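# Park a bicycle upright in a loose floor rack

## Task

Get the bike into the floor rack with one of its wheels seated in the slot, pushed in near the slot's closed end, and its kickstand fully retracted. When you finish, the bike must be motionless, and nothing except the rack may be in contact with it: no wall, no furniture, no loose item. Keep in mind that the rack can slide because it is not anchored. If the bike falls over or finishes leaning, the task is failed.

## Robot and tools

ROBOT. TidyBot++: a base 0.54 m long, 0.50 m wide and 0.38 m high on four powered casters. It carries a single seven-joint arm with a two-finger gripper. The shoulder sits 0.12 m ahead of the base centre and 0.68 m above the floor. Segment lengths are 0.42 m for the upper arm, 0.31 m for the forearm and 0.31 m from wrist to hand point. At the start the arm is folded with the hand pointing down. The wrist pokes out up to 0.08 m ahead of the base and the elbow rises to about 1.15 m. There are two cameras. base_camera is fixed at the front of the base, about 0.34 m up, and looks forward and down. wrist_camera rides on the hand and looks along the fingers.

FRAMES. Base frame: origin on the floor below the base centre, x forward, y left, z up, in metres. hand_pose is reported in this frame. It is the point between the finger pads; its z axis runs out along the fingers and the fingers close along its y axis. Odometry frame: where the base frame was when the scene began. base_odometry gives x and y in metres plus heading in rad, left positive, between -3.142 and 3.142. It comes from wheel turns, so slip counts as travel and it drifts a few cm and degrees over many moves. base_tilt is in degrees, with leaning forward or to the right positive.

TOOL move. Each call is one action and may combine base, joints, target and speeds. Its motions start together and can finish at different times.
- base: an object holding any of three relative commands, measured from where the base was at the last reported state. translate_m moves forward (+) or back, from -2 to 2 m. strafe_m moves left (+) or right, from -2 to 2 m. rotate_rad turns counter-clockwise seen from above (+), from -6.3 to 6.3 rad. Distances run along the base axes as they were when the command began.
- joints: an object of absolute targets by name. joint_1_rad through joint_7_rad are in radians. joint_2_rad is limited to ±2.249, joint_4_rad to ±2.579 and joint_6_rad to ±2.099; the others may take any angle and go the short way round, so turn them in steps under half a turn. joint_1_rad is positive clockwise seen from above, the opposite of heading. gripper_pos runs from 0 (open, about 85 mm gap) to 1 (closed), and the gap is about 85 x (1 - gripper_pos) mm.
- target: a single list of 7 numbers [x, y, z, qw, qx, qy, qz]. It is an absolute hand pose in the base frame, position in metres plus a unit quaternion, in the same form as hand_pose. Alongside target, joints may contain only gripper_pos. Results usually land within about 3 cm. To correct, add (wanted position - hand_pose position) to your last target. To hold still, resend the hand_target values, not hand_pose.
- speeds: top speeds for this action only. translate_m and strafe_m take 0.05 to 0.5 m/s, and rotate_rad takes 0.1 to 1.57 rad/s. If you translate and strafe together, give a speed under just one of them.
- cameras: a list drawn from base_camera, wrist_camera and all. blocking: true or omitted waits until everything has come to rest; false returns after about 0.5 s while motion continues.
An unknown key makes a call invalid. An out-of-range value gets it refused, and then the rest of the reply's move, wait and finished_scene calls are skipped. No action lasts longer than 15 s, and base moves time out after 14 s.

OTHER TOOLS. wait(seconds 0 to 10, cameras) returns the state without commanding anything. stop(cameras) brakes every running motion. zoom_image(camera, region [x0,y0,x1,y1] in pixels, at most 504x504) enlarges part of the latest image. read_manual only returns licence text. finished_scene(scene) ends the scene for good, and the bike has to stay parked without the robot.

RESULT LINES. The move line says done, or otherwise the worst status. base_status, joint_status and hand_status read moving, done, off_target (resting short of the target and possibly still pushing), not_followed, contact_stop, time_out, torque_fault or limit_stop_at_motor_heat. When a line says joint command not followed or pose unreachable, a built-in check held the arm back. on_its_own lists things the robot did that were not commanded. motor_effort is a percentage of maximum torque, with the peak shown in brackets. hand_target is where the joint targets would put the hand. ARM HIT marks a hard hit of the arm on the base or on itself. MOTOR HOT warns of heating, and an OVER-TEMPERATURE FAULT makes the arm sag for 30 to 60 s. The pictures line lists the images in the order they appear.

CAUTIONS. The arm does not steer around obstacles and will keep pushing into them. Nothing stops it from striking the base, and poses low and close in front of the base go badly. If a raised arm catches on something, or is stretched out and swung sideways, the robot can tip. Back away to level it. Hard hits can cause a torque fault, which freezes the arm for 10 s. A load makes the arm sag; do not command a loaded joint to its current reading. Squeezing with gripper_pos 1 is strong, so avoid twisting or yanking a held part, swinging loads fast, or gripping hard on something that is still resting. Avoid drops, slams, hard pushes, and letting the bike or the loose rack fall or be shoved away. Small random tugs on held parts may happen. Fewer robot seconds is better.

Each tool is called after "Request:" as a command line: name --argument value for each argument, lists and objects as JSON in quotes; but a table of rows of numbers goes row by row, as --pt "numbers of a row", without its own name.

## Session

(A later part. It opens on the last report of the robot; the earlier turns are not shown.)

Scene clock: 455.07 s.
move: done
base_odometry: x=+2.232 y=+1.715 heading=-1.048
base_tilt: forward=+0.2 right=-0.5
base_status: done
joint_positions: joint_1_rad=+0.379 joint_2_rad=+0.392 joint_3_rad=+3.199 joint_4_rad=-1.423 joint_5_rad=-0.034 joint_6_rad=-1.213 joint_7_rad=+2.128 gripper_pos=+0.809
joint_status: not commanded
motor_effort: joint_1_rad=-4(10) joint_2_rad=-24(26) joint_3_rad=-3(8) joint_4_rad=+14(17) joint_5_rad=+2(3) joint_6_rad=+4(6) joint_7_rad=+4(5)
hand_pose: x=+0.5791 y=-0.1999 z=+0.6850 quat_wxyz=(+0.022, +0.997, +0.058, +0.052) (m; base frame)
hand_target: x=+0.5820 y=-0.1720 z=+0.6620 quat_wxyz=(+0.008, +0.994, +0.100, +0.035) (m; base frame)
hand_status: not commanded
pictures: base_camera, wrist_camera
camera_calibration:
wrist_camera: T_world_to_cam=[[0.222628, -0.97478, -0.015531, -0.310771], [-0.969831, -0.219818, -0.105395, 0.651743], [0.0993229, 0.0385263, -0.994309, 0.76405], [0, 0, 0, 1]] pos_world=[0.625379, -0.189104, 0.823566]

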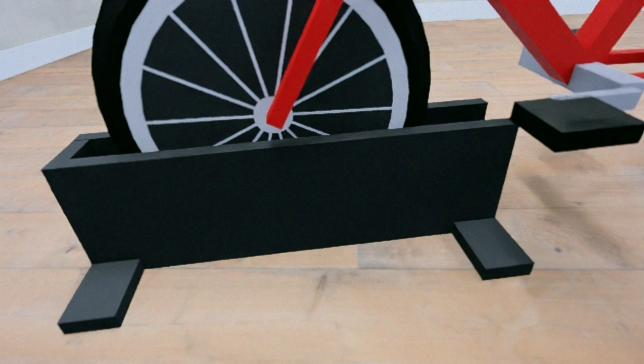

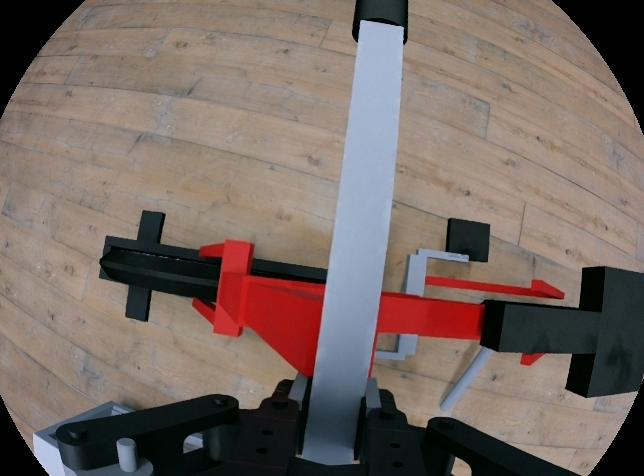

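Request:
move --target '[0.582, -0.185, 0.668, 0.012, 0.997, 0.065, 0.045]' --cameras '["base_camera"]'

Request:
move --target '[0.585, -0.195, 0.672, 0.015, 0.998, 0.040, 0.048]'

Scene clock: 457.10 s.
move: off_target
base_odometry: x=+2.232 y=+1.715 heading=-1.048
base_tilt: forward=+0.2 right=-0.5
base_status: not commanded
joint_positions: joint_1_rad=+0.380 joint_2_rad=+0.392 joint_3_rad=+3.200 joint_4_rad=-1.423 joint_5_rad=-0.035 joint_6_rad=-1.213 joint_7_rad=+2.125 gripper_pos=+0.809
joint_status: not commanded
motor_effort: joint_1_rad=-4(5) joint_2_rad=-25(25) joint_3_rad=-3(4) joint_4_rad=+16(17) joint_5_rad=+3(3) joint_6_rad=+5(6) joint_7_rad=+4(5)
hand_pose: x=+0.5791 y=-0.2001 z=+0.6851 quat_wxyz=(+0.022, +0.997, +0.056, +0.053) (m; base frame)
hand_target: x=+0.5820 y=-0.1850 z=+0.6680 quat_wxyz=(+0.012, +0.997, +0.065, +0.045) (m; base frame)
hand_status: off_target (0.023 m and 1.8 deg from the pose sent, 0.023 m and 1.7 deg at the start)
pictures: base_camera

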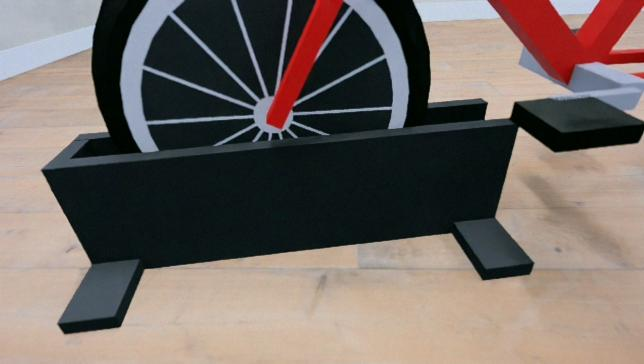

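Scene clock: 457.70 s.
move: off_target
base_odometry: x=+2.232 y=+1.715 heading=-1.048
base_tilt: forward=+0.2 right=-0.6
base_status: not commanded
joint_positions: joint_1_rad=+0.380 joint_2_rad=+0.393 joint_3_rad=+3.200 joint_4_rad=-1.422 joint_5_rad=-0.035 joint_6_rad=-1.213 joint_7_rad=+2.120 gripper_pos=+0.809
joint_status: not commanded
motor_effort: joint_1_rad=-2(4) joint_2_rad=-25(27) joint_3_rad=-1(3) joint_4_rad=+17(18) joint_5_rad=+3(4) joint_6_rad=+6(7) joint_7_rad=+3(4)
hand_pose: x=+0.5795 y=-0.2003 z=+0.6851 quat_wxyz=(+0.022, +0.997, +0.053, +0.053) (m; base frame)
hand_target: x=+0.5850 y=-0.1950 z=+0.6720 quat_wxyz=(+0.015, +0.998, +0.040, +0.048) (m; base frame)
hand_status: off_target (0.015 m and 1.8 deg from the pose sent, 0.015 m and 2.0 deg at the start)
pictures: base_camera, wrist_camera
camera_calibration:
wrist_camera: T_world_to_cam=[[0.21307, -0.976889, -0.0170283, -0.305099], [-0.971789, -0.210089, -0.10719, 0.656366], [0.101135, 0.0393868, -0.994093, 0.763093], [0, 0, 0, 1]] pos_world=[0.625681, -0.190208, 0.823745]

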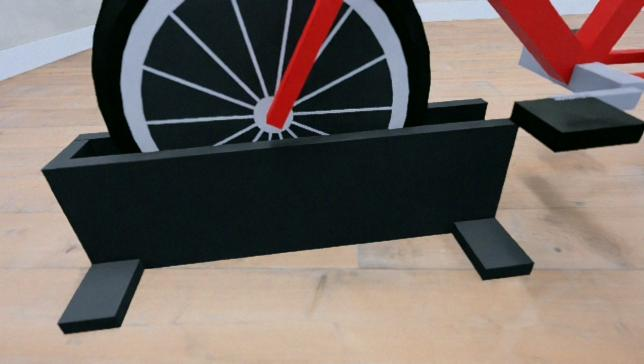

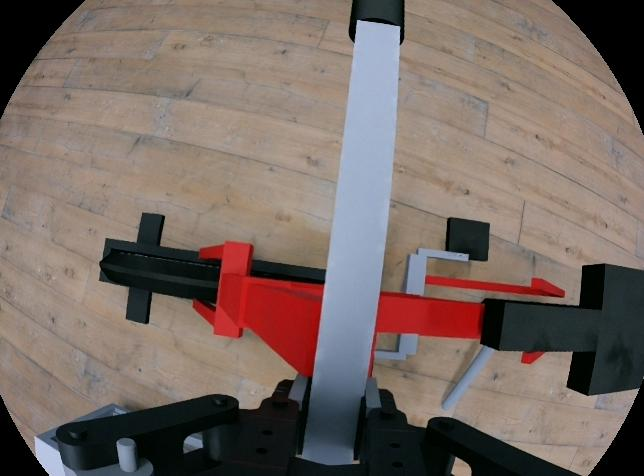

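Request:
move --target '[0.590, -0.200, 0.680, 0.02, 0.998, 0.025, 0.052]' --cameras '[]'

Request:
move --joints '{"gripper_pos": 0.7}'

Scene clock: 459.03 s.
move: off_target
base_odometry: x=+2.232 y=+1.715 heading=-1.048
base_tilt: forward=+0.2 right=-0.5
base_status: not commanded
joint_positions: joint_1_rad=+0.378 joint_2_rad=+0.398 joint_3_rad=+3.200 joint_4_rad=-1.413 joint_5_rad=-0.035 joint_6_rad=-1.219 joint_7_rad=+2.112 gripper_pos=+0.809
joint_status: not commanded
motor_effort: joint_1_rad=-1(2) joint_2_rad=-27(29) joint_3_rad=+0(1) joint_4_rad=+19(20) joint_5_rad=+2(4) joint_6_rad=+7(8) joint_7_rad=+1(3)
hand_pose: x=+0.5816 y=-0.2002 z=+0.6855 quat_wxyz=(+0.021, +0.997, +0.050, +0.052) (m; base frame)
hand_target: x=+0.5900 y=-0.2000 z=+0.6800 quat_wxyz=(+0.020, +0.998, +0.025, +0.052) (m; base frame)
hand_status: off_target (0.010 m and 2.9 deg from the pose sent, 0.012 m and 3.2 deg at the start)
pictures: none
No camera images: "cameras" was empty.

Scene clock: 459.77 s.
move: done
base_odometry: x=+2.232 y=+1.715 heading=-1.048
base_tilt: forward=+0.2 right=-0.5
base_status: not commanded
joint_positions: joint_1_rad=+0.378 joint_2_rad=+0.407 joint_3_rad=+3.200 joint_4_rad=-1.413 joint_5_rad=-0.033 joint_6_rad=-1.219 joint_7_rad=+2.112 gripper_pos=+0.700
joint_status: all done
motor_effort: joint_1_rad=-1(2) joint_2_rad=-29(31) joint_3_rad=-1(2) joint_4_rad=+19(21) joint_5_rad=+0(3) joint_6_rad=+2(7) joint_7_rad=+1(2)
hand_pose: x=+0.5815 y=-0.2007 z=+0.6809 quat_wxyz=(+0.020, +0.997, +0.050, +0.048) (m; base frame)
hand_target: x=+0.5900 y=-0.2000 z=+0.6800 quat_wxyz=(+0.020, +0.998, +0.025, +0.052) (m; base frame)
hand_status: not commanded
pictures: base_camera, wrist_camera
camera_calibration:
wrist_camera: T_world_to_cam=[[0.207892, -0.977916, -0.0214586, -0.30015], [-0.973891, -0.204891, -0.0977589, 0.653596], [0.0912034, 0.0412217, -0.994979, 0.765446], [0, 0, 0, 1]] pos_world=[0.629119, -0.191159, 0.819056]

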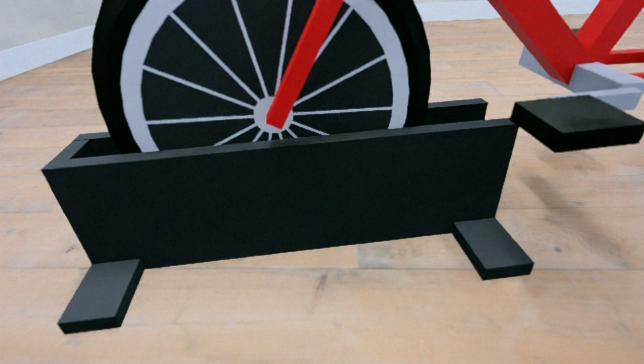

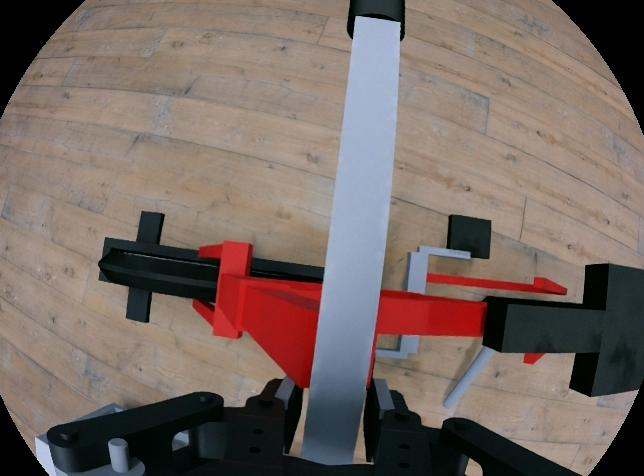

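Request:
move --joints '{"gripper_pos": 0.2}' --cameras '[]'

Request:
move --target '[0.565, -0.198, 0.80, 0.01, 0.998, 0.03, 0.05]' --cameras '["wrist_camera"]'

Request:
move --base '{"translate_m": -0.35}' --cameras '[]'

Request:
move --joints '{"joint_1_rad": 0, "joint_2_rad": -0.3, "joint_3_rad": 3.14, "joint_4_rad": -2.3, "joint_5_rad": 0, "joint_6_rad": -0.5, "joint_7_rad": 1.57, "gripper_pos": 1.0}'

Scene clock: 461.40 s.
move: done
base_odometry: x=+2.232 y=+1.715 heading=-1.048
base_tilt: forward=+0.2 right=-0.5
base_status: not commanded
joint_positions: joint_1_rad=+0.375 joint_2_rad=+0.409 joint_3_rad=+3.200 joint_4_rad=-1.410 joint_5_rad=-0.033 joint_6_rad=-1.219 joint_7_rad=+2.112 gripper_pos=+0.200
joint_status: all done
motor_effort: joint_1_rad=+0(2) joint_2_rad=-30(30) joint_3_rad=-1(2) joint_4_rad=+18(20) joint_5_rad=-1(2) joint_6_rad=+1(2) joint_7_rad=+1(1)
hand_pose: x=+0.5830 y=-0.1997 z=+0.6810 quat_wxyz=(+0.021, +0.997, +0.052, +0.048) (m; base frame)
hand_target: x=+0.5900 y=-0.2000 z=+0.6800 quat_wxyz=(+0.020, +0.998, +0.025, +0.052) (m; base frame)
hand_status: not commanded
pictures: none
No camera images: "cameras" was empty.

Scene clock: 463.07 s.
move: off_target
base_odometry: x=+2.232 y=+1.715 heading=-1.048
base_tilt: forward=+0.2 right=-0.5
base_status: not commanded
joint_positions: joint_1_rad=+0.375 joint_2_rad=+0.353 joint_3_rad=+3.212 joint_4_rad=-1.130 joint_5_rad=-0.033 joint_6_rad=-1.519 joint_7_rad=+2.112 gripper_pos=+0.200
joint_status: not commanded
motor_effort: joint_1_rad=+0(2) joint_2_rad=-28(32) joint_3_rad=+0(0) joint_4_rad=+19(19) joint_5_rad=+0(2) joint_6_rad=+2(2) joint_7_rad=+1(1)
hand_pose: x=+0.5798 y=-0.2012 z=+0.7960 quat_wxyz=(+0.029, +0.996, +0.051, +0.064) (m; base frame)
hand_target: x=+0.5650 y=-0.1980 z=+0.8000 quat_wxyz=(+0.010, +0.998, +0.030, +0.050) (m; base frame)
hand_status: off_target (0.016 m and 3.7 deg from the pose sent, 0.120 m and 2.8 deg at the start)
pictures: wrist_camera
camera_calibration:
wrist_camera: T_world_to_cam=[[0.209848, -0.977734, 0.000870776, -0.316699], [-0.969818, -0.208262, -0.126805, 0.683163], [0.124162, 0.0257652, -0.991927, 0.855499], [0, 0, 0, 1]] pos_world=[0.622782, -0.189412, 0.935497]

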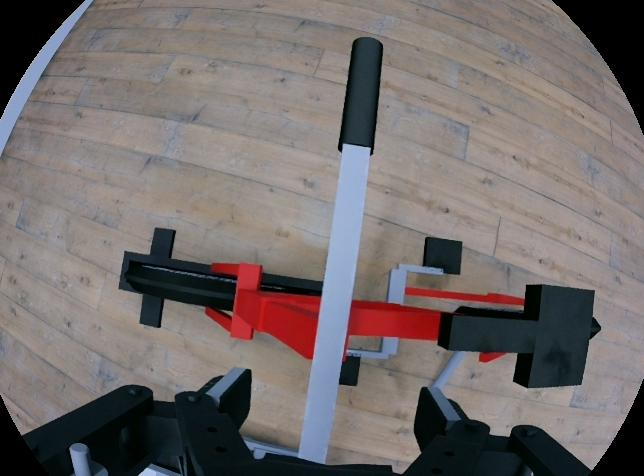

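Scene clock: 465.00 s.
move: done
base_odometry: x=+2.057 y=+2.019 heading=-1.048
base_tilt: forward=+0.2 right=-0.5
base_status: done
joint_positions: joint_1_rad=+0.377 joint_2_rad=+0.346 joint_3_rad=+3.216 joint_4_rad=-1.129 joint_5_rad=-0.033 joint_6_rad=-1.527 joint_7_rad=+2.112 gripper_pos=+0.200
joint_status: not commanded
motor_effort: joint_1_rad=+1(2) joint_2_rad=-29(32) joint_3_rad=+0(1) joint_4_rad=+18(19) joint_5_rad=+0(1) joint_6_rad=+0(3) joint_7_rad=+1(1)
hand_pose: x=+0.5761 y=-0.2024 z=+0.7995 quat_wxyz=(+0.030, +0.996, +0.049, +0.064) (m; base frame)
hand_target: x=+0.5650 y=-0.1980 z=+0.8000 quat_wxyz=(+0.010, +0.998, +0.030, +0.050) (m; base frame)
hand_status: not commanded
pictures: none
No camera images: "cameras" was empty.

Scene clock: 467.80 s.
move: done
base_odometry: x=+2.057 y=+2.019 heading=-1.048
base_tilt: forward=+0.2 right=-0.5
base_status: not commanded
joint_positions: joint_1_rad=+0.014 joint_2_rad=-0.287 joint_3_rad=+3.164 joint_4_rad=-2.275 joint_5_rad=-0.033 joint_6_rad=-0.560 joint_7_rad=+1.644 gripper_pos=+0.999
joint_status: all done
motor_effort: joint_1_rad=-1(2) joint_2_rad=-7(29) joint_3_rad=+0(1) joint_4_rad=+19(21) joint_5_rad=+0(2) joint_6_rad=+5(6) joint_7_rad=+1(2)
hand_pose: x=+0.4619 y=-0.0053 z=+0.7002 quat_wxyz=(+0.000, +0.956, +0.007, +0.293) (m; base frame)
hand_target: x=+0.4668 y=+0.0019 z=+0.7036 quat_wxyz=(+0.000, +0.949, +0.000, +0.315) (m; base frame)
hand_status: not commanded
pictures: base_camera, wrist_camera
camera_calibration:
wrist_camera: T_world_to_cam=[[0.14108, -0.989998, -0.00106243, -0.0672674], [-0.817175, -0.115846, -0.564628, 0.83403], [0.558857, 0.080526, -0.825345, 0.452925], [0, 0, 0, 1]] pos_world=[0.437918, -0.00644779, 0.844665]

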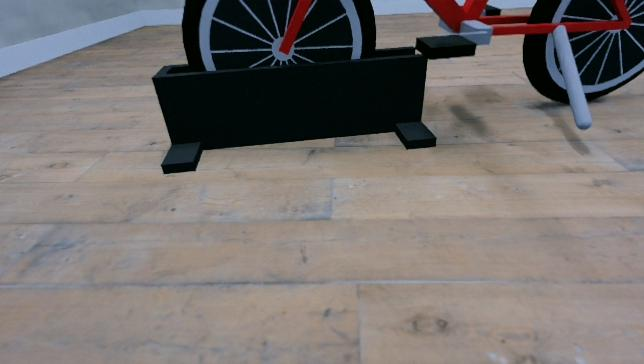

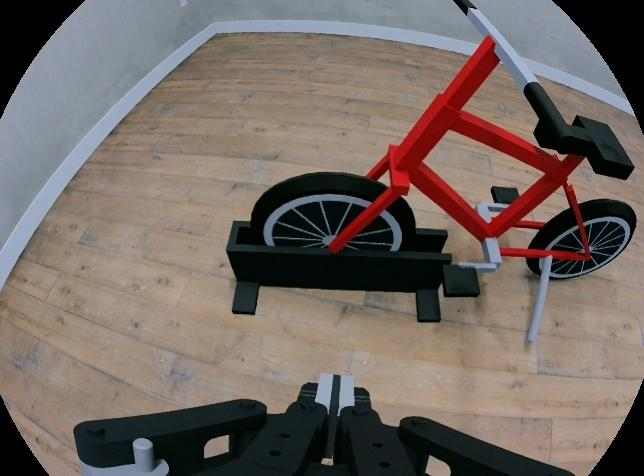

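Request:
move --base '{"translate_m": 0.108, "strafe_m": -1.052, "rotate_rad": 1.0}' --cameras '[]'

Request:
move --base '{"translate_m": 0.088, "strafe_m": -1.024, "rotate_rad": 0.715}'

Scene clock: 473.87 s.
move: done
base_odometry: x=+1.199 y=+1.400 heading=-0.048
base_tilt: forward=+0.2 right=-0.5
base_status: done
joint_positions: joint_1_rad=+0.009 joint_2_rad=-0.296 joint_3_rad=+3.158 joint_4_rad=-2.278 joint_5_rad=-0.032 joint_6_rad=-0.554 joint_7_rad=+1.643 gripper_pos=+0.999
joint_status: not commanded
motor_effort: joint_1_rad=+0(2) joint_2_rad=-6(9) joint_3_rad=+0(1) joint_4_rad=+18(21) joint_5_rad=+1(2) joint_6_rad=+5(6) joint_7_rad=+1(1)
hand_pose: x=+0.4619 y=-0.0020 z=+0.7029 quat_wxyz=(+0.000, +0.954, +0.012, +0.299) (m; base frame)
hand_target: x=+0.4668 y=+0.0019 z=+0.7036 quat_wxyz=(+0.000, +0.949, +0.000, +0.315) (m; base frame)
hand_status: not commanded
pictures: none
No camera images: "cameras" was empty.

Scene clock: 477.47 s.
move: done
base_odometry: x=+1.239 y=+0.373 heading=+0.668
base_tilt: forward=+0.2 right=-0.5
base_status: done
joint_positions: joint_1_rad=+0.007 joint_2_rad=-0.296 joint_3_rad=+3.156 joint_4_rad=-2.278 joint_5_rad=-0.032 joint_6_rad=-0.553 joint_7_rad=+1.643 gripper_pos=+0.999
joint_status: not commanded
motor_effort: joint_1_rad=+1(2) joint_2_rad=-7(8) joint_3_rad=+0(2) joint_4_rad=+20(21) joint_5_rad=+0(1) joint_6_rad=+5(6) joint_7_rad=+1(1)
hand_pose: x=+0.4620 y=-0.0005 z=+0.7030 quat_wxyz=(+0.000, +0.954, +0.014, +0.299) (m; base frame)
hand_target: x=+0.4668 y=+0.0019 z=+0.7036 quat_wxyz=(+0.000, +0.949, +0.000, +0.315) (m; base frame)
hand_status: not commanded
pictures: base_camera, wrist_camera
camera_calibration:
wrist_camera: T_world_to_cam=[[0.154964, -0.987912, 0.00391343, -0.0724642], [-0.808287, -0.129064, -0.574469, 0.839007], [0.56803, 0.0858589, -0.818517, 0.445802], [0, 0, 0, 1]] pos_world=[0.436159, -0.00157891, 0.847163]

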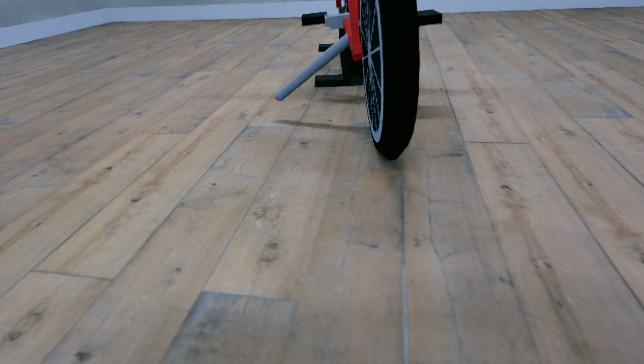

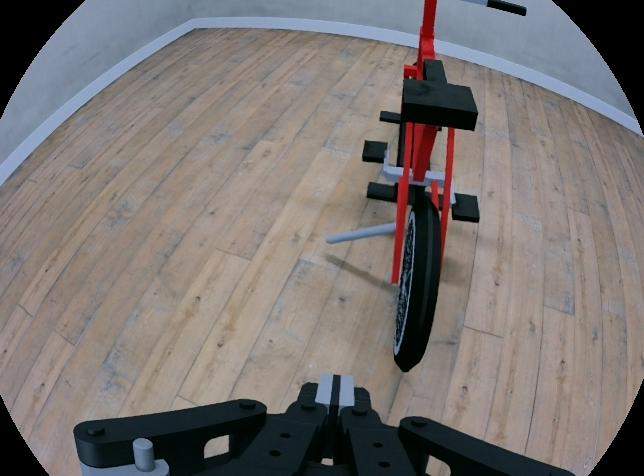

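Request:
move --base '{"translate_m": 0.30}' --speeds '{"translate_m": 0.2}'

Scene clock: 482.50 s.
move: done
base_odometry: x=+1.474 y=+0.559 heading=+0.668
base_tilt: forward=+0.2 right=-0.5
base_status: done
joint_positions: joint_1_rad=+0.007 joint_2_rad=-0.297 joint_3_rad=+3.156 joint_4_rad=-2.279 joint_5_rad=-0.032 joint_6_rad=-0.551 joint_7_rad=+1.643 gripper_pos=+0.999
joint_status: not commanded
motor_effort: joint_1_rad=+0(1) joint_2_rad=-7(9) joint_3_rad=+0(1) joint_4_rad=+20(20) joint_5_rad=+1(1) joint_6_rad=+5(6) joint_7_rad=+1(1)
hand_pose: x=+0.4621 y=-0.0005 z=+0.7031 quat_wxyz=(+0.000, +0.954, +0.014, +0.300) (m; base frame)
hand_target: x=+0.4668 y=+0.0019 z=+0.7036 quat_wxyz=(+0.000, +0.949, +0.000, +0.315) (m; base frame)
hand_status: not commanded
pictures: base_camera, wrist_camera
camera_calibration:
wrist_camera: T_world_to_cam=[[0.154934, -0.987916, 0.00419477, -0.072656], [-0.807358, -0.129062, -0.575774, 0.83967], [0.569357, 0.0858204, -0.817598, 0.444581], [0, 0, 0, 1]] pos_world=[0.436046, -0.00156238, 0.847253]

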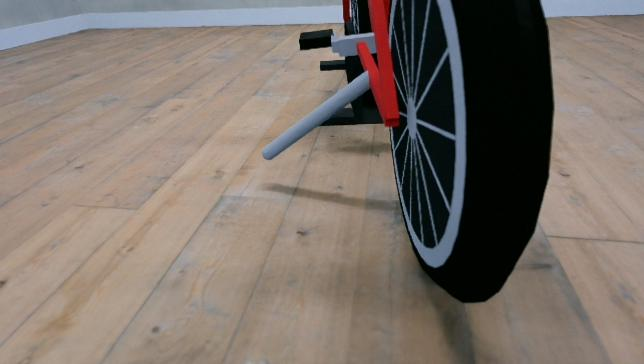

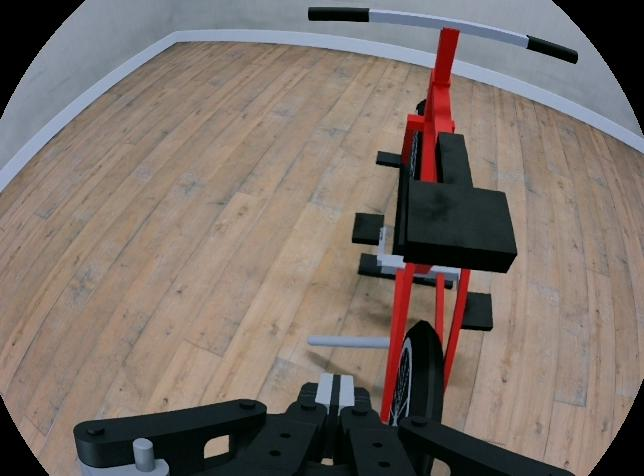

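Request:
move --base '{"translate_m": 0.015}' --speeds '{"translate_m": 0.05}' --target '[0.74, 0.12, 0.35, 0, 0.982, 0, 0.19]'

Scene clock: 487.60 s.
move: off_target
base_odometry: x=+1.486 y=+0.568 heading=+0.668
base_tilt: forward=+0.2 right=-0.5
base_status: done
joint_positions: joint_1_rad=-0.299 joint_2_rad=+1.002 joint_3_rad=+3.250 joint_4_rad=-1.611 joint_5_rad=-0.053 joint_6_rad=-0.236 joint_7_rad=+1.469 gripper_pos=+0.999
joint_status: not commanded
motor_effort: joint_1_rad=+1(1) joint_2_rad=-40(41) joint_3_rad=+1(2) joint_4_rad=+11(20) joint_5_rad=-1(2) joint_6_rad=+2(6) joint_7_rad=+1(1)
hand_pose: x=+0.7123 y=+0.1186 z=+0.3407 quat_wxyz=(+0.009, +0.987, +0.051, +0.152) (m; base frame)
hand_target: x=+0.7400 y=+0.1200 z=+0.3500 quat_wxyz=(+0.000, +0.982, +0.000, +0.190) (m; base frame)
hand_status: off_target (0.029 m and 7.4 deg from the pose sent, 0.465 m and 13.1 deg at the start)
pictures: base_camera, wrist_camera
camera_calibration:
wrist_camera: T_world_to_cam=[[0.217711, -0.975977, -0.00841553, -0.0340541], [-0.930741, -0.205009, -0.302808, 0.85228], [0.293808, 0.0737573, -0.953015, 0.239372], [0, 0, 0, 1]] pos_world=[0.730336, 0.123834, 0.485915]

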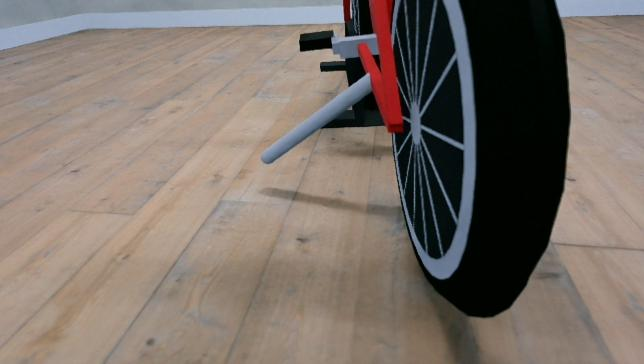

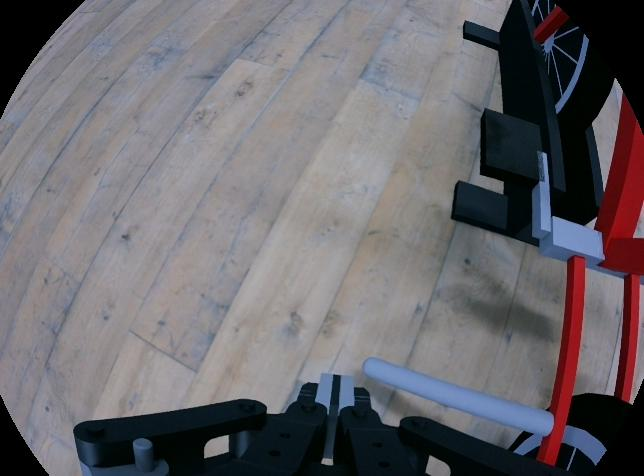

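Request:
move --target '[0.825, 0.05, 0.085, 0, 0.982, 0, 0.19]'

Scene clock: 490.47 s.
move: off_target
base_odometry: x=+1.486 y=+0.568 heading=+0.668
base_tilt: forward=+0.2 right=-0.5
base_status: not commanded
joint_positions: joint_1_rad=-0.117 joint_2_rad=+1.678 joint_3_rad=+3.222 joint_4_rad=-0.896 joint_5_rad=-0.053 joint_6_rad=-0.235 joint_7_rad=+1.469 gripper_pos=+0.999
joint_status: not commanded
motor_effort: joint_1_rad=+1(2) joint_2_rad=-45(49) joint_3_rad=+1(2) joint_4_rad=+11(13) joint_5_rad=+1(2) joint_6_rad=+2(4) joint_7_rad=+1(1)
hand_pose: x=+0.8081 y=+0.0436 z=+0.0782 quat_wxyz=(+0.010, +0.986, -0.006, +0.169) (m; base frame)
hand_target: x=+0.8250 y=+0.0500 z=+0.0850 quat_wxyz=(+0.000, +0.982, +0.000, +0.190) (m; base frame)
hand_status: off_target (0.019 m and 2.8 deg from the pose sent, 0.288 m and 7.4 deg at the start)
pictures: base_camera, wrist_camera
camera_calibration:
wrist_camera: T_world_to_cam=[[0.107907, -0.993951, -0.0204112, -0.039867], [-0.936376, -0.0947156, -0.337978, 0.849023], [0.334, 0.0555826, -0.940933, -0.0660407], [0, 0, 0, 1]] pos_world=[0.821364, 0.0444606, 0.223997]

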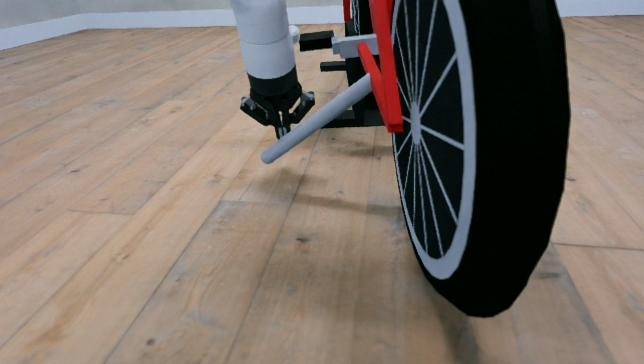

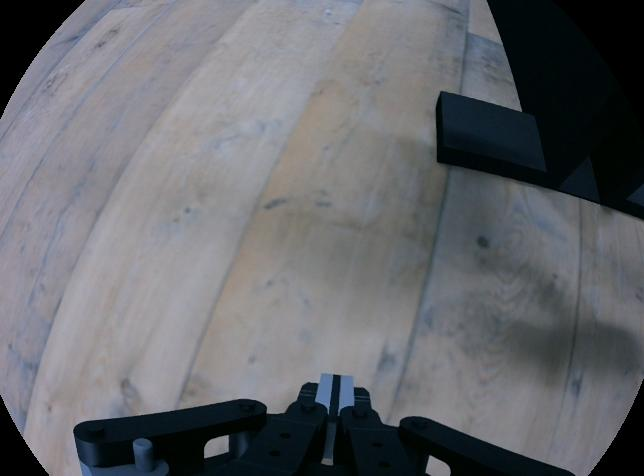

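Request:
move --target '[0.79, 0.05, 0.070, 0, 0.982, 0, 0.19]'

Request:
move --target '[0.75, 0.048, 0.072, 0, 0.982, 0, 0.19]'

Scene clock: 492.33 s.
move: off_target
base_odometry: x=+1.486 y=+0.568 heading=+0.668
base_tilt: forward=+0.2 right=-0.5
base_status: not commanded
joint_positions: joint_1_rad=-0.117 joint_2_rad=+1.675 joint_3_rad=+3.218 joint_4_rad=-1.003 joint_5_rad=-0.053 joint_6_rad=-0.134 joint_7_rad=+1.469 gripper_pos=+0.999
joint_status: not commanded
motor_effort: joint_1_rad=+1(2) joint_2_rad=-44(46) joint_3_rad=+1(1) joint_4_rad=+10(12) joint_5_rad=+0(2) joint_6_rad=+3(4) joint_7_rad=+1(1)
hand_pose: x=+0.7788 y=+0.0391 z=+0.0627 quat_wxyz=(+0.011, +0.986, -0.008, +0.167) (m; base frame)
hand_target: x=+0.7900 y=+0.0500 z=+0.0700 quat_wxyz=(+0.000, +0.982, +0.000, +0.190) (m; base frame)
hand_status: off_target (0.017 m and 3.1 deg from the pose sent, 0.021 m and 2.8 deg at the start)
pictures: base_camera, wrist_camera
camera_calibration:
wrist_camera: T_world_to_cam=[[0.104292, -0.994351, -0.0197262, -0.0387118], [-0.937879, -0.0917309, -0.334618, 0.816768], [0.330918, 0.0533988, -0.942147, -0.0679925], [0, 0, 0, 1]] pos_world=[0.792567, 0.0400605, 0.208483]

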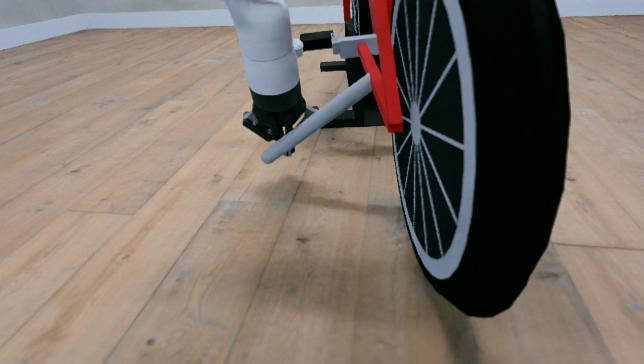

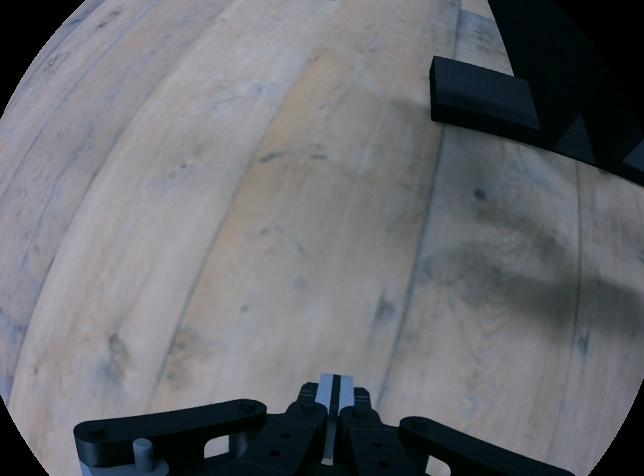

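Scene clock: 493.50 s.
move: off_target
base_odometry: x=+1.486 y=+0.568 heading=+0.668
base_tilt: forward=+0.2 right=-0.6
base_status: not commanded
joint_positions: joint_1_rad=-0.117 joint_2_rad=+1.612 joint_3_rad=+3.208 joint_4_rad=-1.164 joint_5_rad=-0.053 joint_6_rad=+0.024 joint_7_rad=+1.469 gripper_pos=+0.999
joint_status: not commanded
motor_effort: joint_1_rad=+2(2) joint_2_rad=-39(45) joint_3_rad=+1(1) joint_4_rad=+5(10) joint_5_rad=+0(1) joint_6_rad=+1(3) joint_7_rad=+0(1)
hand_pose: x=+0.7698 y=+0.0396 z=+0.0831 quat_wxyz=(+0.006, +0.981, -0.011, +0.196) (m; base frame)
hand_target: x=+0.7500 y=+0.0480 z=+0.0720 quat_wxyz=(+0.000, +0.982, +0.000, +0.190) (m; base frame)
hand_status: off_target (0.024 m and 1.6 deg from the pose sent, 0.032 m and 3.1 deg at the start)
pictures: base_camera, wrist_camera
camera_calibration:
wrist_camera: T_world_to_cam=[[0.101257, -0.994587, -0.0233184, -0.0342483], [-0.91676, -0.0841792, -0.390468, 0.803306], [0.386391, 0.0609151, -0.920321, -0.0905924], [0, 0, 0, 1]] pos_world=[0.77491, 0.0390771, 0.229492]

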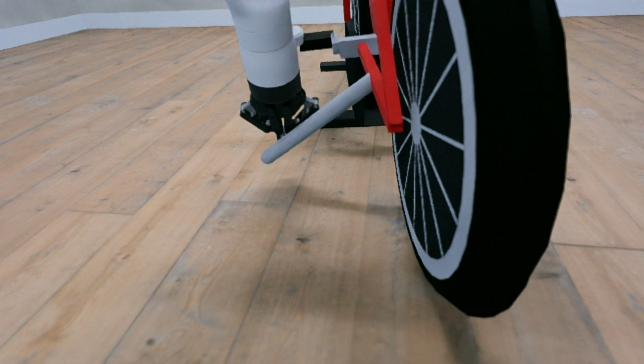

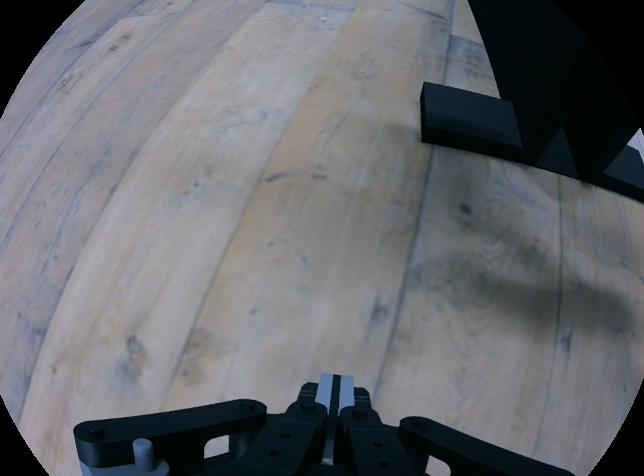

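Request:
move --target '[0.72, 0.055, 0.045, 0, 0.982, 0, 0.19]'

Scene clock: 494.77 s.
move: off_target
base_odometry: x=+1.486 y=+0.568 heading=+0.668
base_tilt: forward=+0.2 right=-0.5
base_status: not commanded
joint_positions: joint_1_rad=-0.122 joint_2_rad=+1.617 joint_3_rad=+3.207 joint_4_rad=-1.205 joint_5_rad=-0.054 joint_6_rad=+0.129 joint_7_rad=+1.469 gripper_pos=+0.999
joint_status: not commanded
motor_effort: joint_1_rad=+0(1) joint_2_rad=-35(39) joint_3_rad=+0(1) joint_4_rad=+3(5) joint_5_rad=+0(2) joint_6_rad=+0(1) joint_7_rad=+0(1)
hand_pose: x=+0.7728 y=+0.0418 z=+0.0838 quat_wxyz=(+0.004, +0.974, -0.008, +0.225) (m; base frame)
hand_target: x=+0.7200 y=+0.0550 z=+0.0450 quat_wxyz=(+0.000, +0.982, +0.000, +0.190) (m; base frame)
hand_status: off_target (0.067 m and 4.2 deg from the pose sent, 0.065 m and 1.6 deg at the start)
pictures: base_camera, wrist_camera
camera_calibration:
wrist_camera: T_world_to_cam=[[0.108817, -0.993868, -0.0196377, -0.0385673], [-0.891555, -0.0888394, -0.444115, 0.791752], [0.439647, 0.0658352, -0.895755, -0.134716], [0, 0, 0, 1]] pos_world=[0.769314, 0.0408771, 0.230199]

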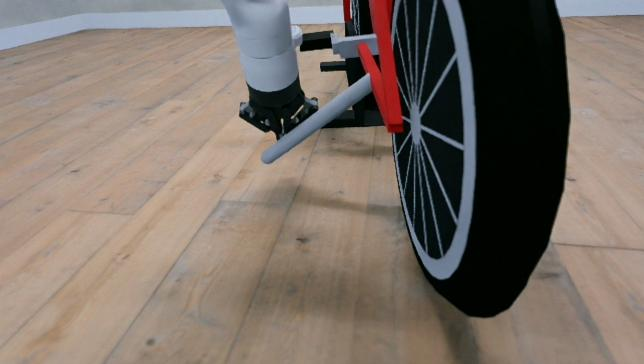

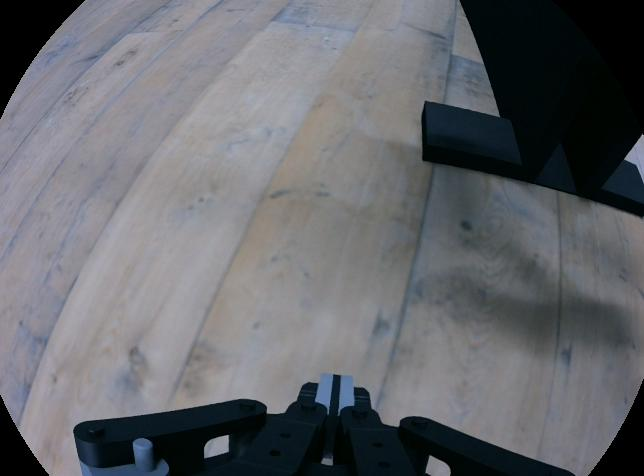

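Request:
move --target '[0.67, 0.058, 0.055, 0, 0.982, 0, 0.19]'

Scene clock: 496.73 s.
move: off_target
base_odometry: x=+1.486 y=+0.568 heading=+0.668
base_tilt: forward=+0.2 right=-0.5
base_status: not commanded
joint_positions: joint_1_rad=-0.147 joint_2_rad=+1.579 joint_3_rad=+3.191 joint_4_rad=-1.388 joint_5_rad=-0.058 joint_6_rad=+0.307 joint_7_rad=+1.469 gripper_pos=+0.999
joint_status: not commanded
motor_effort: joint_1_rad=+2(3) joint_2_rad=-31(34) joint_3_rad=+1(2) joint_4_rad=-3(3) joint_5_rad=+0(1) joint_6_rad=-2(3) joint_7_rad=+1(1)
hand_pose: x=+0.7363 y=+0.0581 z=+0.0930 quat_wxyz=(-0.004, +0.971, -0.001, +0.240) (m; base frame)
hand_target: x=+0.6700 y=+0.0580 z=+0.0550 quat_wxyz=(+0.000, +0.982, +0.000, +0.190) (m; base frame)
hand_status: off_target (0.076 m and 5.9 deg from the pose sent, 0.108 m and 4.2 deg at the start)
pictures: base_camera, wrist_camera
camera_calibration:
wrist_camera: T_world_to_cam=[[0.127593, -0.991441, -0.027652, -0.0313863], [-0.875286, -0.099445, -0.47327, 0.756036], [0.46647, 0.0845895, -0.880483, -0.133728], [0, 0, 0, 1]] pos_world=[0.728132, 0.0553783, 0.239196]

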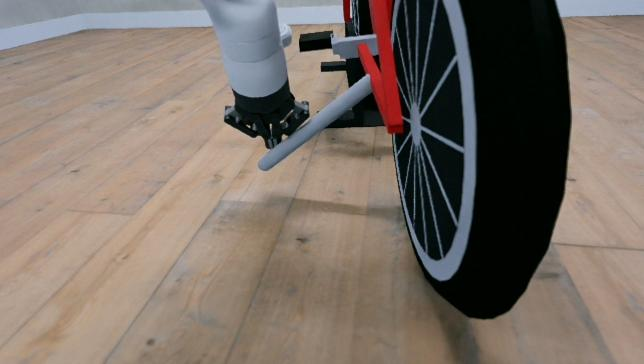

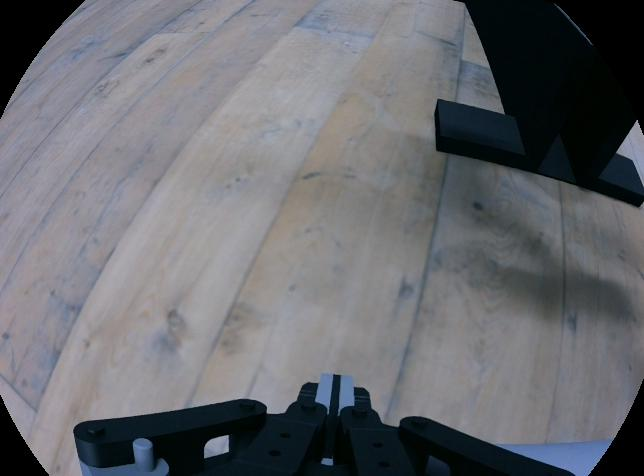

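Request:
move --target '[0.63, 0.02, 0.05, 0, 0.985, 0, 0.17]'

Scene clock: 498.13 s.
move: off_target
base_odometry: x=+1.486 y=+0.568 heading=+0.668
base_tilt: forward=+0.2 right=-0.5
base_status: not commanded
joint_positions: joint_1_rad=-0.102 joint_2_rad=+1.565 joint_3_rad=+3.137 joint_4_rad=-1.485 joint_5_rad=-0.034 joint_6_rad=+0.379 joint_7_rad=+1.473 gripper_pos=+0.999
joint_status: not commanded
motor_effort: joint_1_rad=+7(7) joint_2_rad=-26(30) joint_3_rad=+6(6) joint_4_rad=-5(6) joint_5_rad=-1(2) joint_6_rad=-4(5) joint_7_rad=+1(1)
hand_pose: x=+0.7065 y=+0.0602 z=+0.0937 quat_wxyz=(-0.023, +0.972, -0.015, +0.232) (m; base frame)
hand_target: x=+0.6300 y=+0.0200 z=+0.0500 quat_wxyz=(+0.000, +0.985, +0.000, +0.170) (m; base frame)
hand_status: off_target (0.097 m and 7.9 deg from the pose sent, 0.121 m and 8.2 deg at the start)
pictures: base_camera, wrist_camera
camera_calibration:
wrist_camera: T_world_to_cam=[[0.107868, -0.991465, -0.0732263, -0.00726574], [-0.88475, -0.0621431, -0.461904, 0.73392], [0.453411, 0.114612, -0.883902, -0.111734], [0, 0, 0, 1]] pos_world=[0.700781, 0.0512104, 0.239707]

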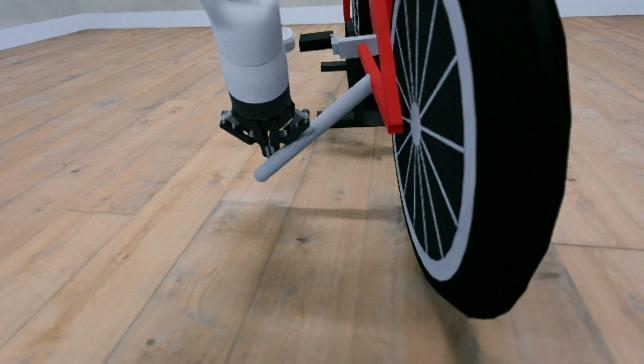

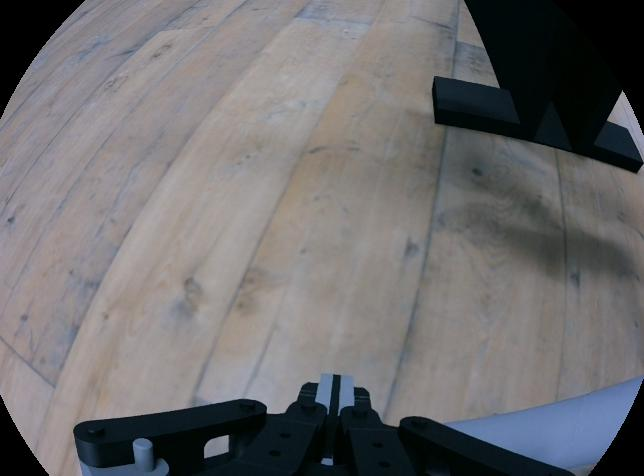

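Request:
move --target '[0.60, 0.035, 0.07, 0, 0.985, 0, 0.17]'

Request:
move --target '[0.56, 0.02, 0.08, 0, 0.985, 0, 0.17]'

Scene clock: 499.57 s.
move: off_target
base_odometry: x=+1.486 y=+0.568 heading=+0.668
base_tilt: forward=+0.2 right=-0.5
base_status: not commanded
joint_positions: joint_1_rad=-0.106 joint_2_rad=+1.539 joint_3_rad=+3.136 joint_4_rad=-1.639 joint_5_rad=-0.034 joint_6_rad=+0.456 joint_7_rad=+1.473 gripper_pos=+0.999
joint_status: not commanded
motor_effort: joint_1_rad=+3(8) joint_2_rad=-27(29) joint_3_rad=+2(6) joint_4_rad=-4(7) joint_5_rad=+0(2) joint_6_rad=-2(4) joint_7_rad=+1(1)
hand_pose: x=+0.6519 y=+0.0567 z=+0.0970 quat_wxyz=(-0.020, +0.978, -0.013, +0.207) (m; base frame)
hand_target: x=+0.6000 y=+0.0350 z=+0.0700 quat_wxyz=(+0.000, +0.985, +0.000, +0.170) (m; base frame)
hand_status: off_target (0.062 m and 5.1 deg from the pose sent, 0.112 m and 7.9 deg at the start)
pictures: base_camera, wrist_camera
camera_calibration:
wrist_camera: T_world_to_cam=[[0.108324, -0.991498, -0.0721001, -0.00498031], [-0.906669, -0.0687913, -0.416195, 0.697119], [0.407697, 0.110455, -0.906412, -0.0513987], [0, 0, 0, 1]] pos_world=[0.653551, 0.048695, 0.24319]

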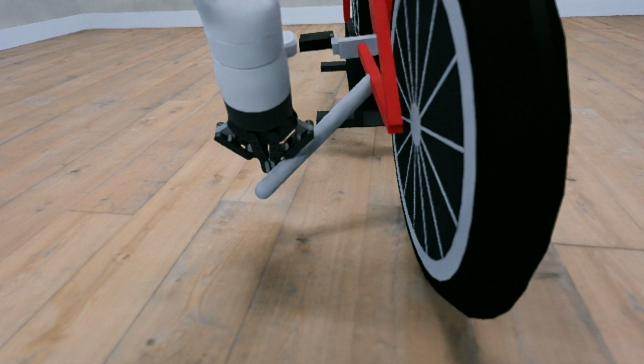

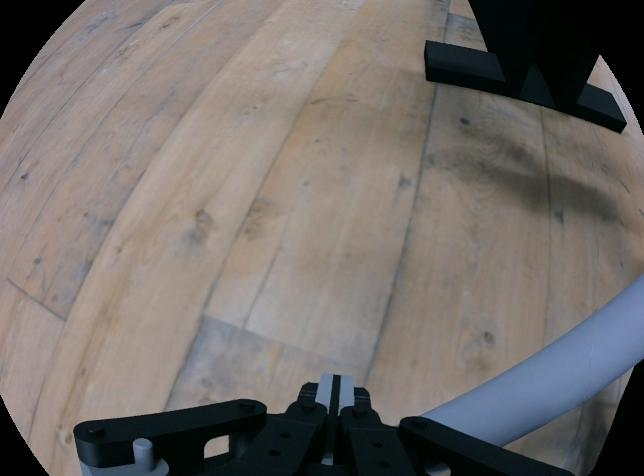

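Scene clock: 500.60 s.
move: off_target
base_odometry: x=+1.486 y=+0.568 heading=+0.668
base_tilt: forward=+0.2 right=-0.5
base_status: not commanded
joint_positions: joint_1_rad=-0.094 joint_2_rad=+1.526 joint_3_rad=+3.136 joint_4_rad=-1.778 joint_5_rad=-0.034 joint_6_rad=+0.594 joint_7_rad=+1.473 gripper_pos=+0.999
joint_status: not commanded
motor_effort: joint_1_rad=+3(5) joint_2_rad=-23(27) joint_3_rad=+3(3) joint_4_rad=-5(7) joint_5_rad=+0(2) joint_6_rad=-3(3) joint_7_rad=+1(1)
hand_pose: x=+0.6166 y=+0.0459 z=+0.1078 quat_wxyz=(-0.017, +0.977, -0.018, +0.214) (m; base frame)
hand_target: x=+0.5600 y=+0.0200 z=+0.0800 quat_wxyz=(+0.000, +0.985, +0.000, +0.170) (m; base frame)
hand_status: off_target (0.068 m and 5.8 deg from the pose sent, 0.100 m and 5.1 deg at the start)
pictures: base_camera, wrist_camera
camera_calibration:
wrist_camera: T_world_to_cam=[[0.0982258, -0.992879, -0.0673993, -0.00534935], [-0.902141, -0.0602487, -0.427213, 0.666877], [0.42011, 0.102767, -0.901635, -0.0338673], [0, 0, 0, 1]] pos_world=[0.616371, 0.0383477, 0.254002]

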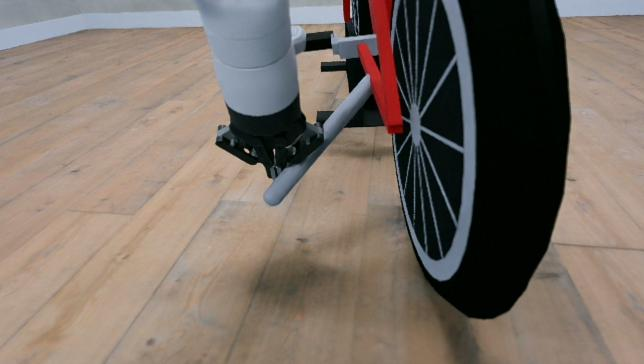

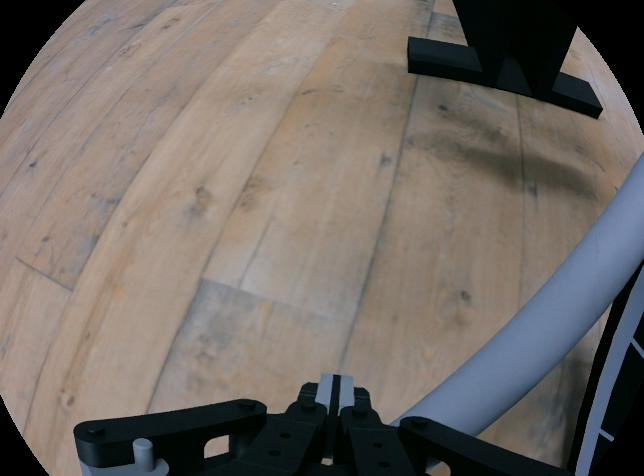

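Request:
move --target '[0.53, -0.01, 0.10, 0, 0.985, 0, 0.17]' --cameras '["base_camera"]'

Request:
move --target '[0.51, -0.04, 0.125, 0, 0.985, 0, 0.17]'

Scene clock: 502.13 s.
move: off_target
base_odometry: x=+1.486 y=+0.568 heading=+0.668
base_tilt: forward=+0.2 right=-0.5
base_status: not commanded
joint_positions: joint_1_rad=-0.025 joint_2_rad=+1.493 joint_3_rad=+3.133 joint_4_rad=-1.918 joint_5_rad=+0.022 joint_6_rad=+0.699 joint_7_rad=+1.492 gripper_pos=+0.999
joint_status: not commanded
motor_effort: joint_1_rad=+7(8) joint_2_rad=-20(24) joint_3_rad=+7(7) joint_4_rad=-5(7) joint_5_rad=-3(4) joint_6_rad=-2(4) joint_7_rad=+1(1)
hand_pose: x=+0.5838 y=+0.0223 z=+0.1286 quat_wxyz=(-0.020, +0.977, -0.017, +0.212) (m; base frame)
hand_target: x=+0.5300 y=-0.0100 z=+0.1000 quat_wxyz=(+0.000, +0.985, +0.000, +0.170) (m; base frame)
hand_status: off_target (0.069 m and 5.8 deg from the pose sent, 0.103 m and 5.8 deg at the start)
pictures: base_camera

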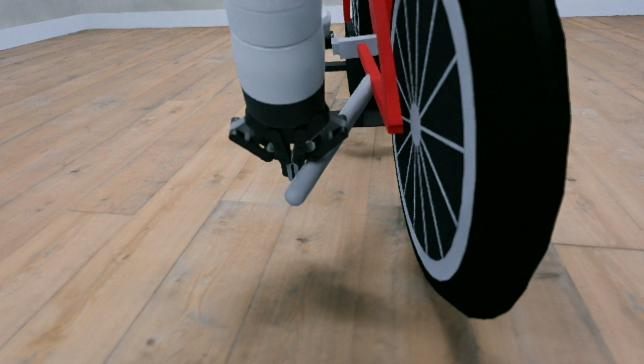

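Scene clock: 503.07 s.
move: off_target
base_odometry: x=+1.486 y=+0.568 heading=+0.668
base_tilt: forward=+0.2 right=-0.5
base_status: not commanded
joint_positions: joint_1_rad=+0.074 joint_2_rad=+1.445 joint_3_rad=+3.133 joint_4_rad=-2.031 joint_5_rad=+0.083 joint_6_rad=+0.760 joint_7_rad=+1.539 gripper_pos=+0.999
joint_status: not commanded
motor_effort: joint_1_rad=+7(9) joint_2_rad=-18(20) joint_3_rad=+8(8) joint_4_rad=-4(7) joint_5_rad=-4(5) joint_6_rad=-3(4) joint_7_rad=+1(1)
hand_pose: x=+0.5616 y=-0.0088 z=+0.1546 quat_wxyz=(-0.021, +0.977, -0.017, +0.212) (m; base frame)
hand_target: x=+0.5100 y=-0.0400 z=+0.1250 quat_wxyz=(+0.000, +0.985, +0.000, +0.170) (m; base frame)
hand_status: off_target (0.067 m and 5.8 deg from the pose sent, 0.097 m and 5.8 deg at the start)
pictures: base_camera, wrist_camera
camera_calibration:
wrist_camera: T_world_to_cam=[[0.102986, -0.991818, -0.0754394, -0.0525055], [-0.903277, -0.0614942, -0.424628, 0.634221], [0.416515, 0.111873, -0.902219, 0.0392652], [0, 0, 0, 1]] pos_world=[0.56193, -0.0174677, 0.300773]

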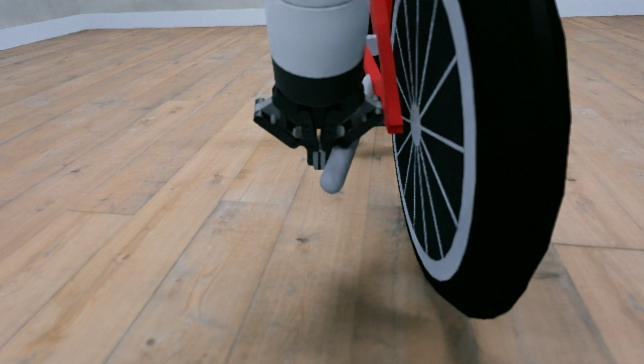

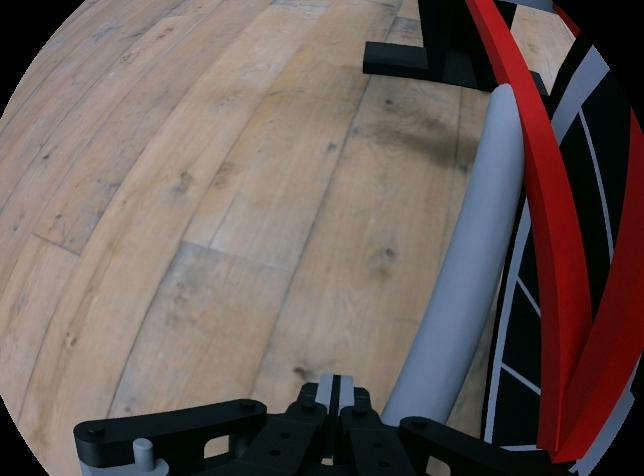

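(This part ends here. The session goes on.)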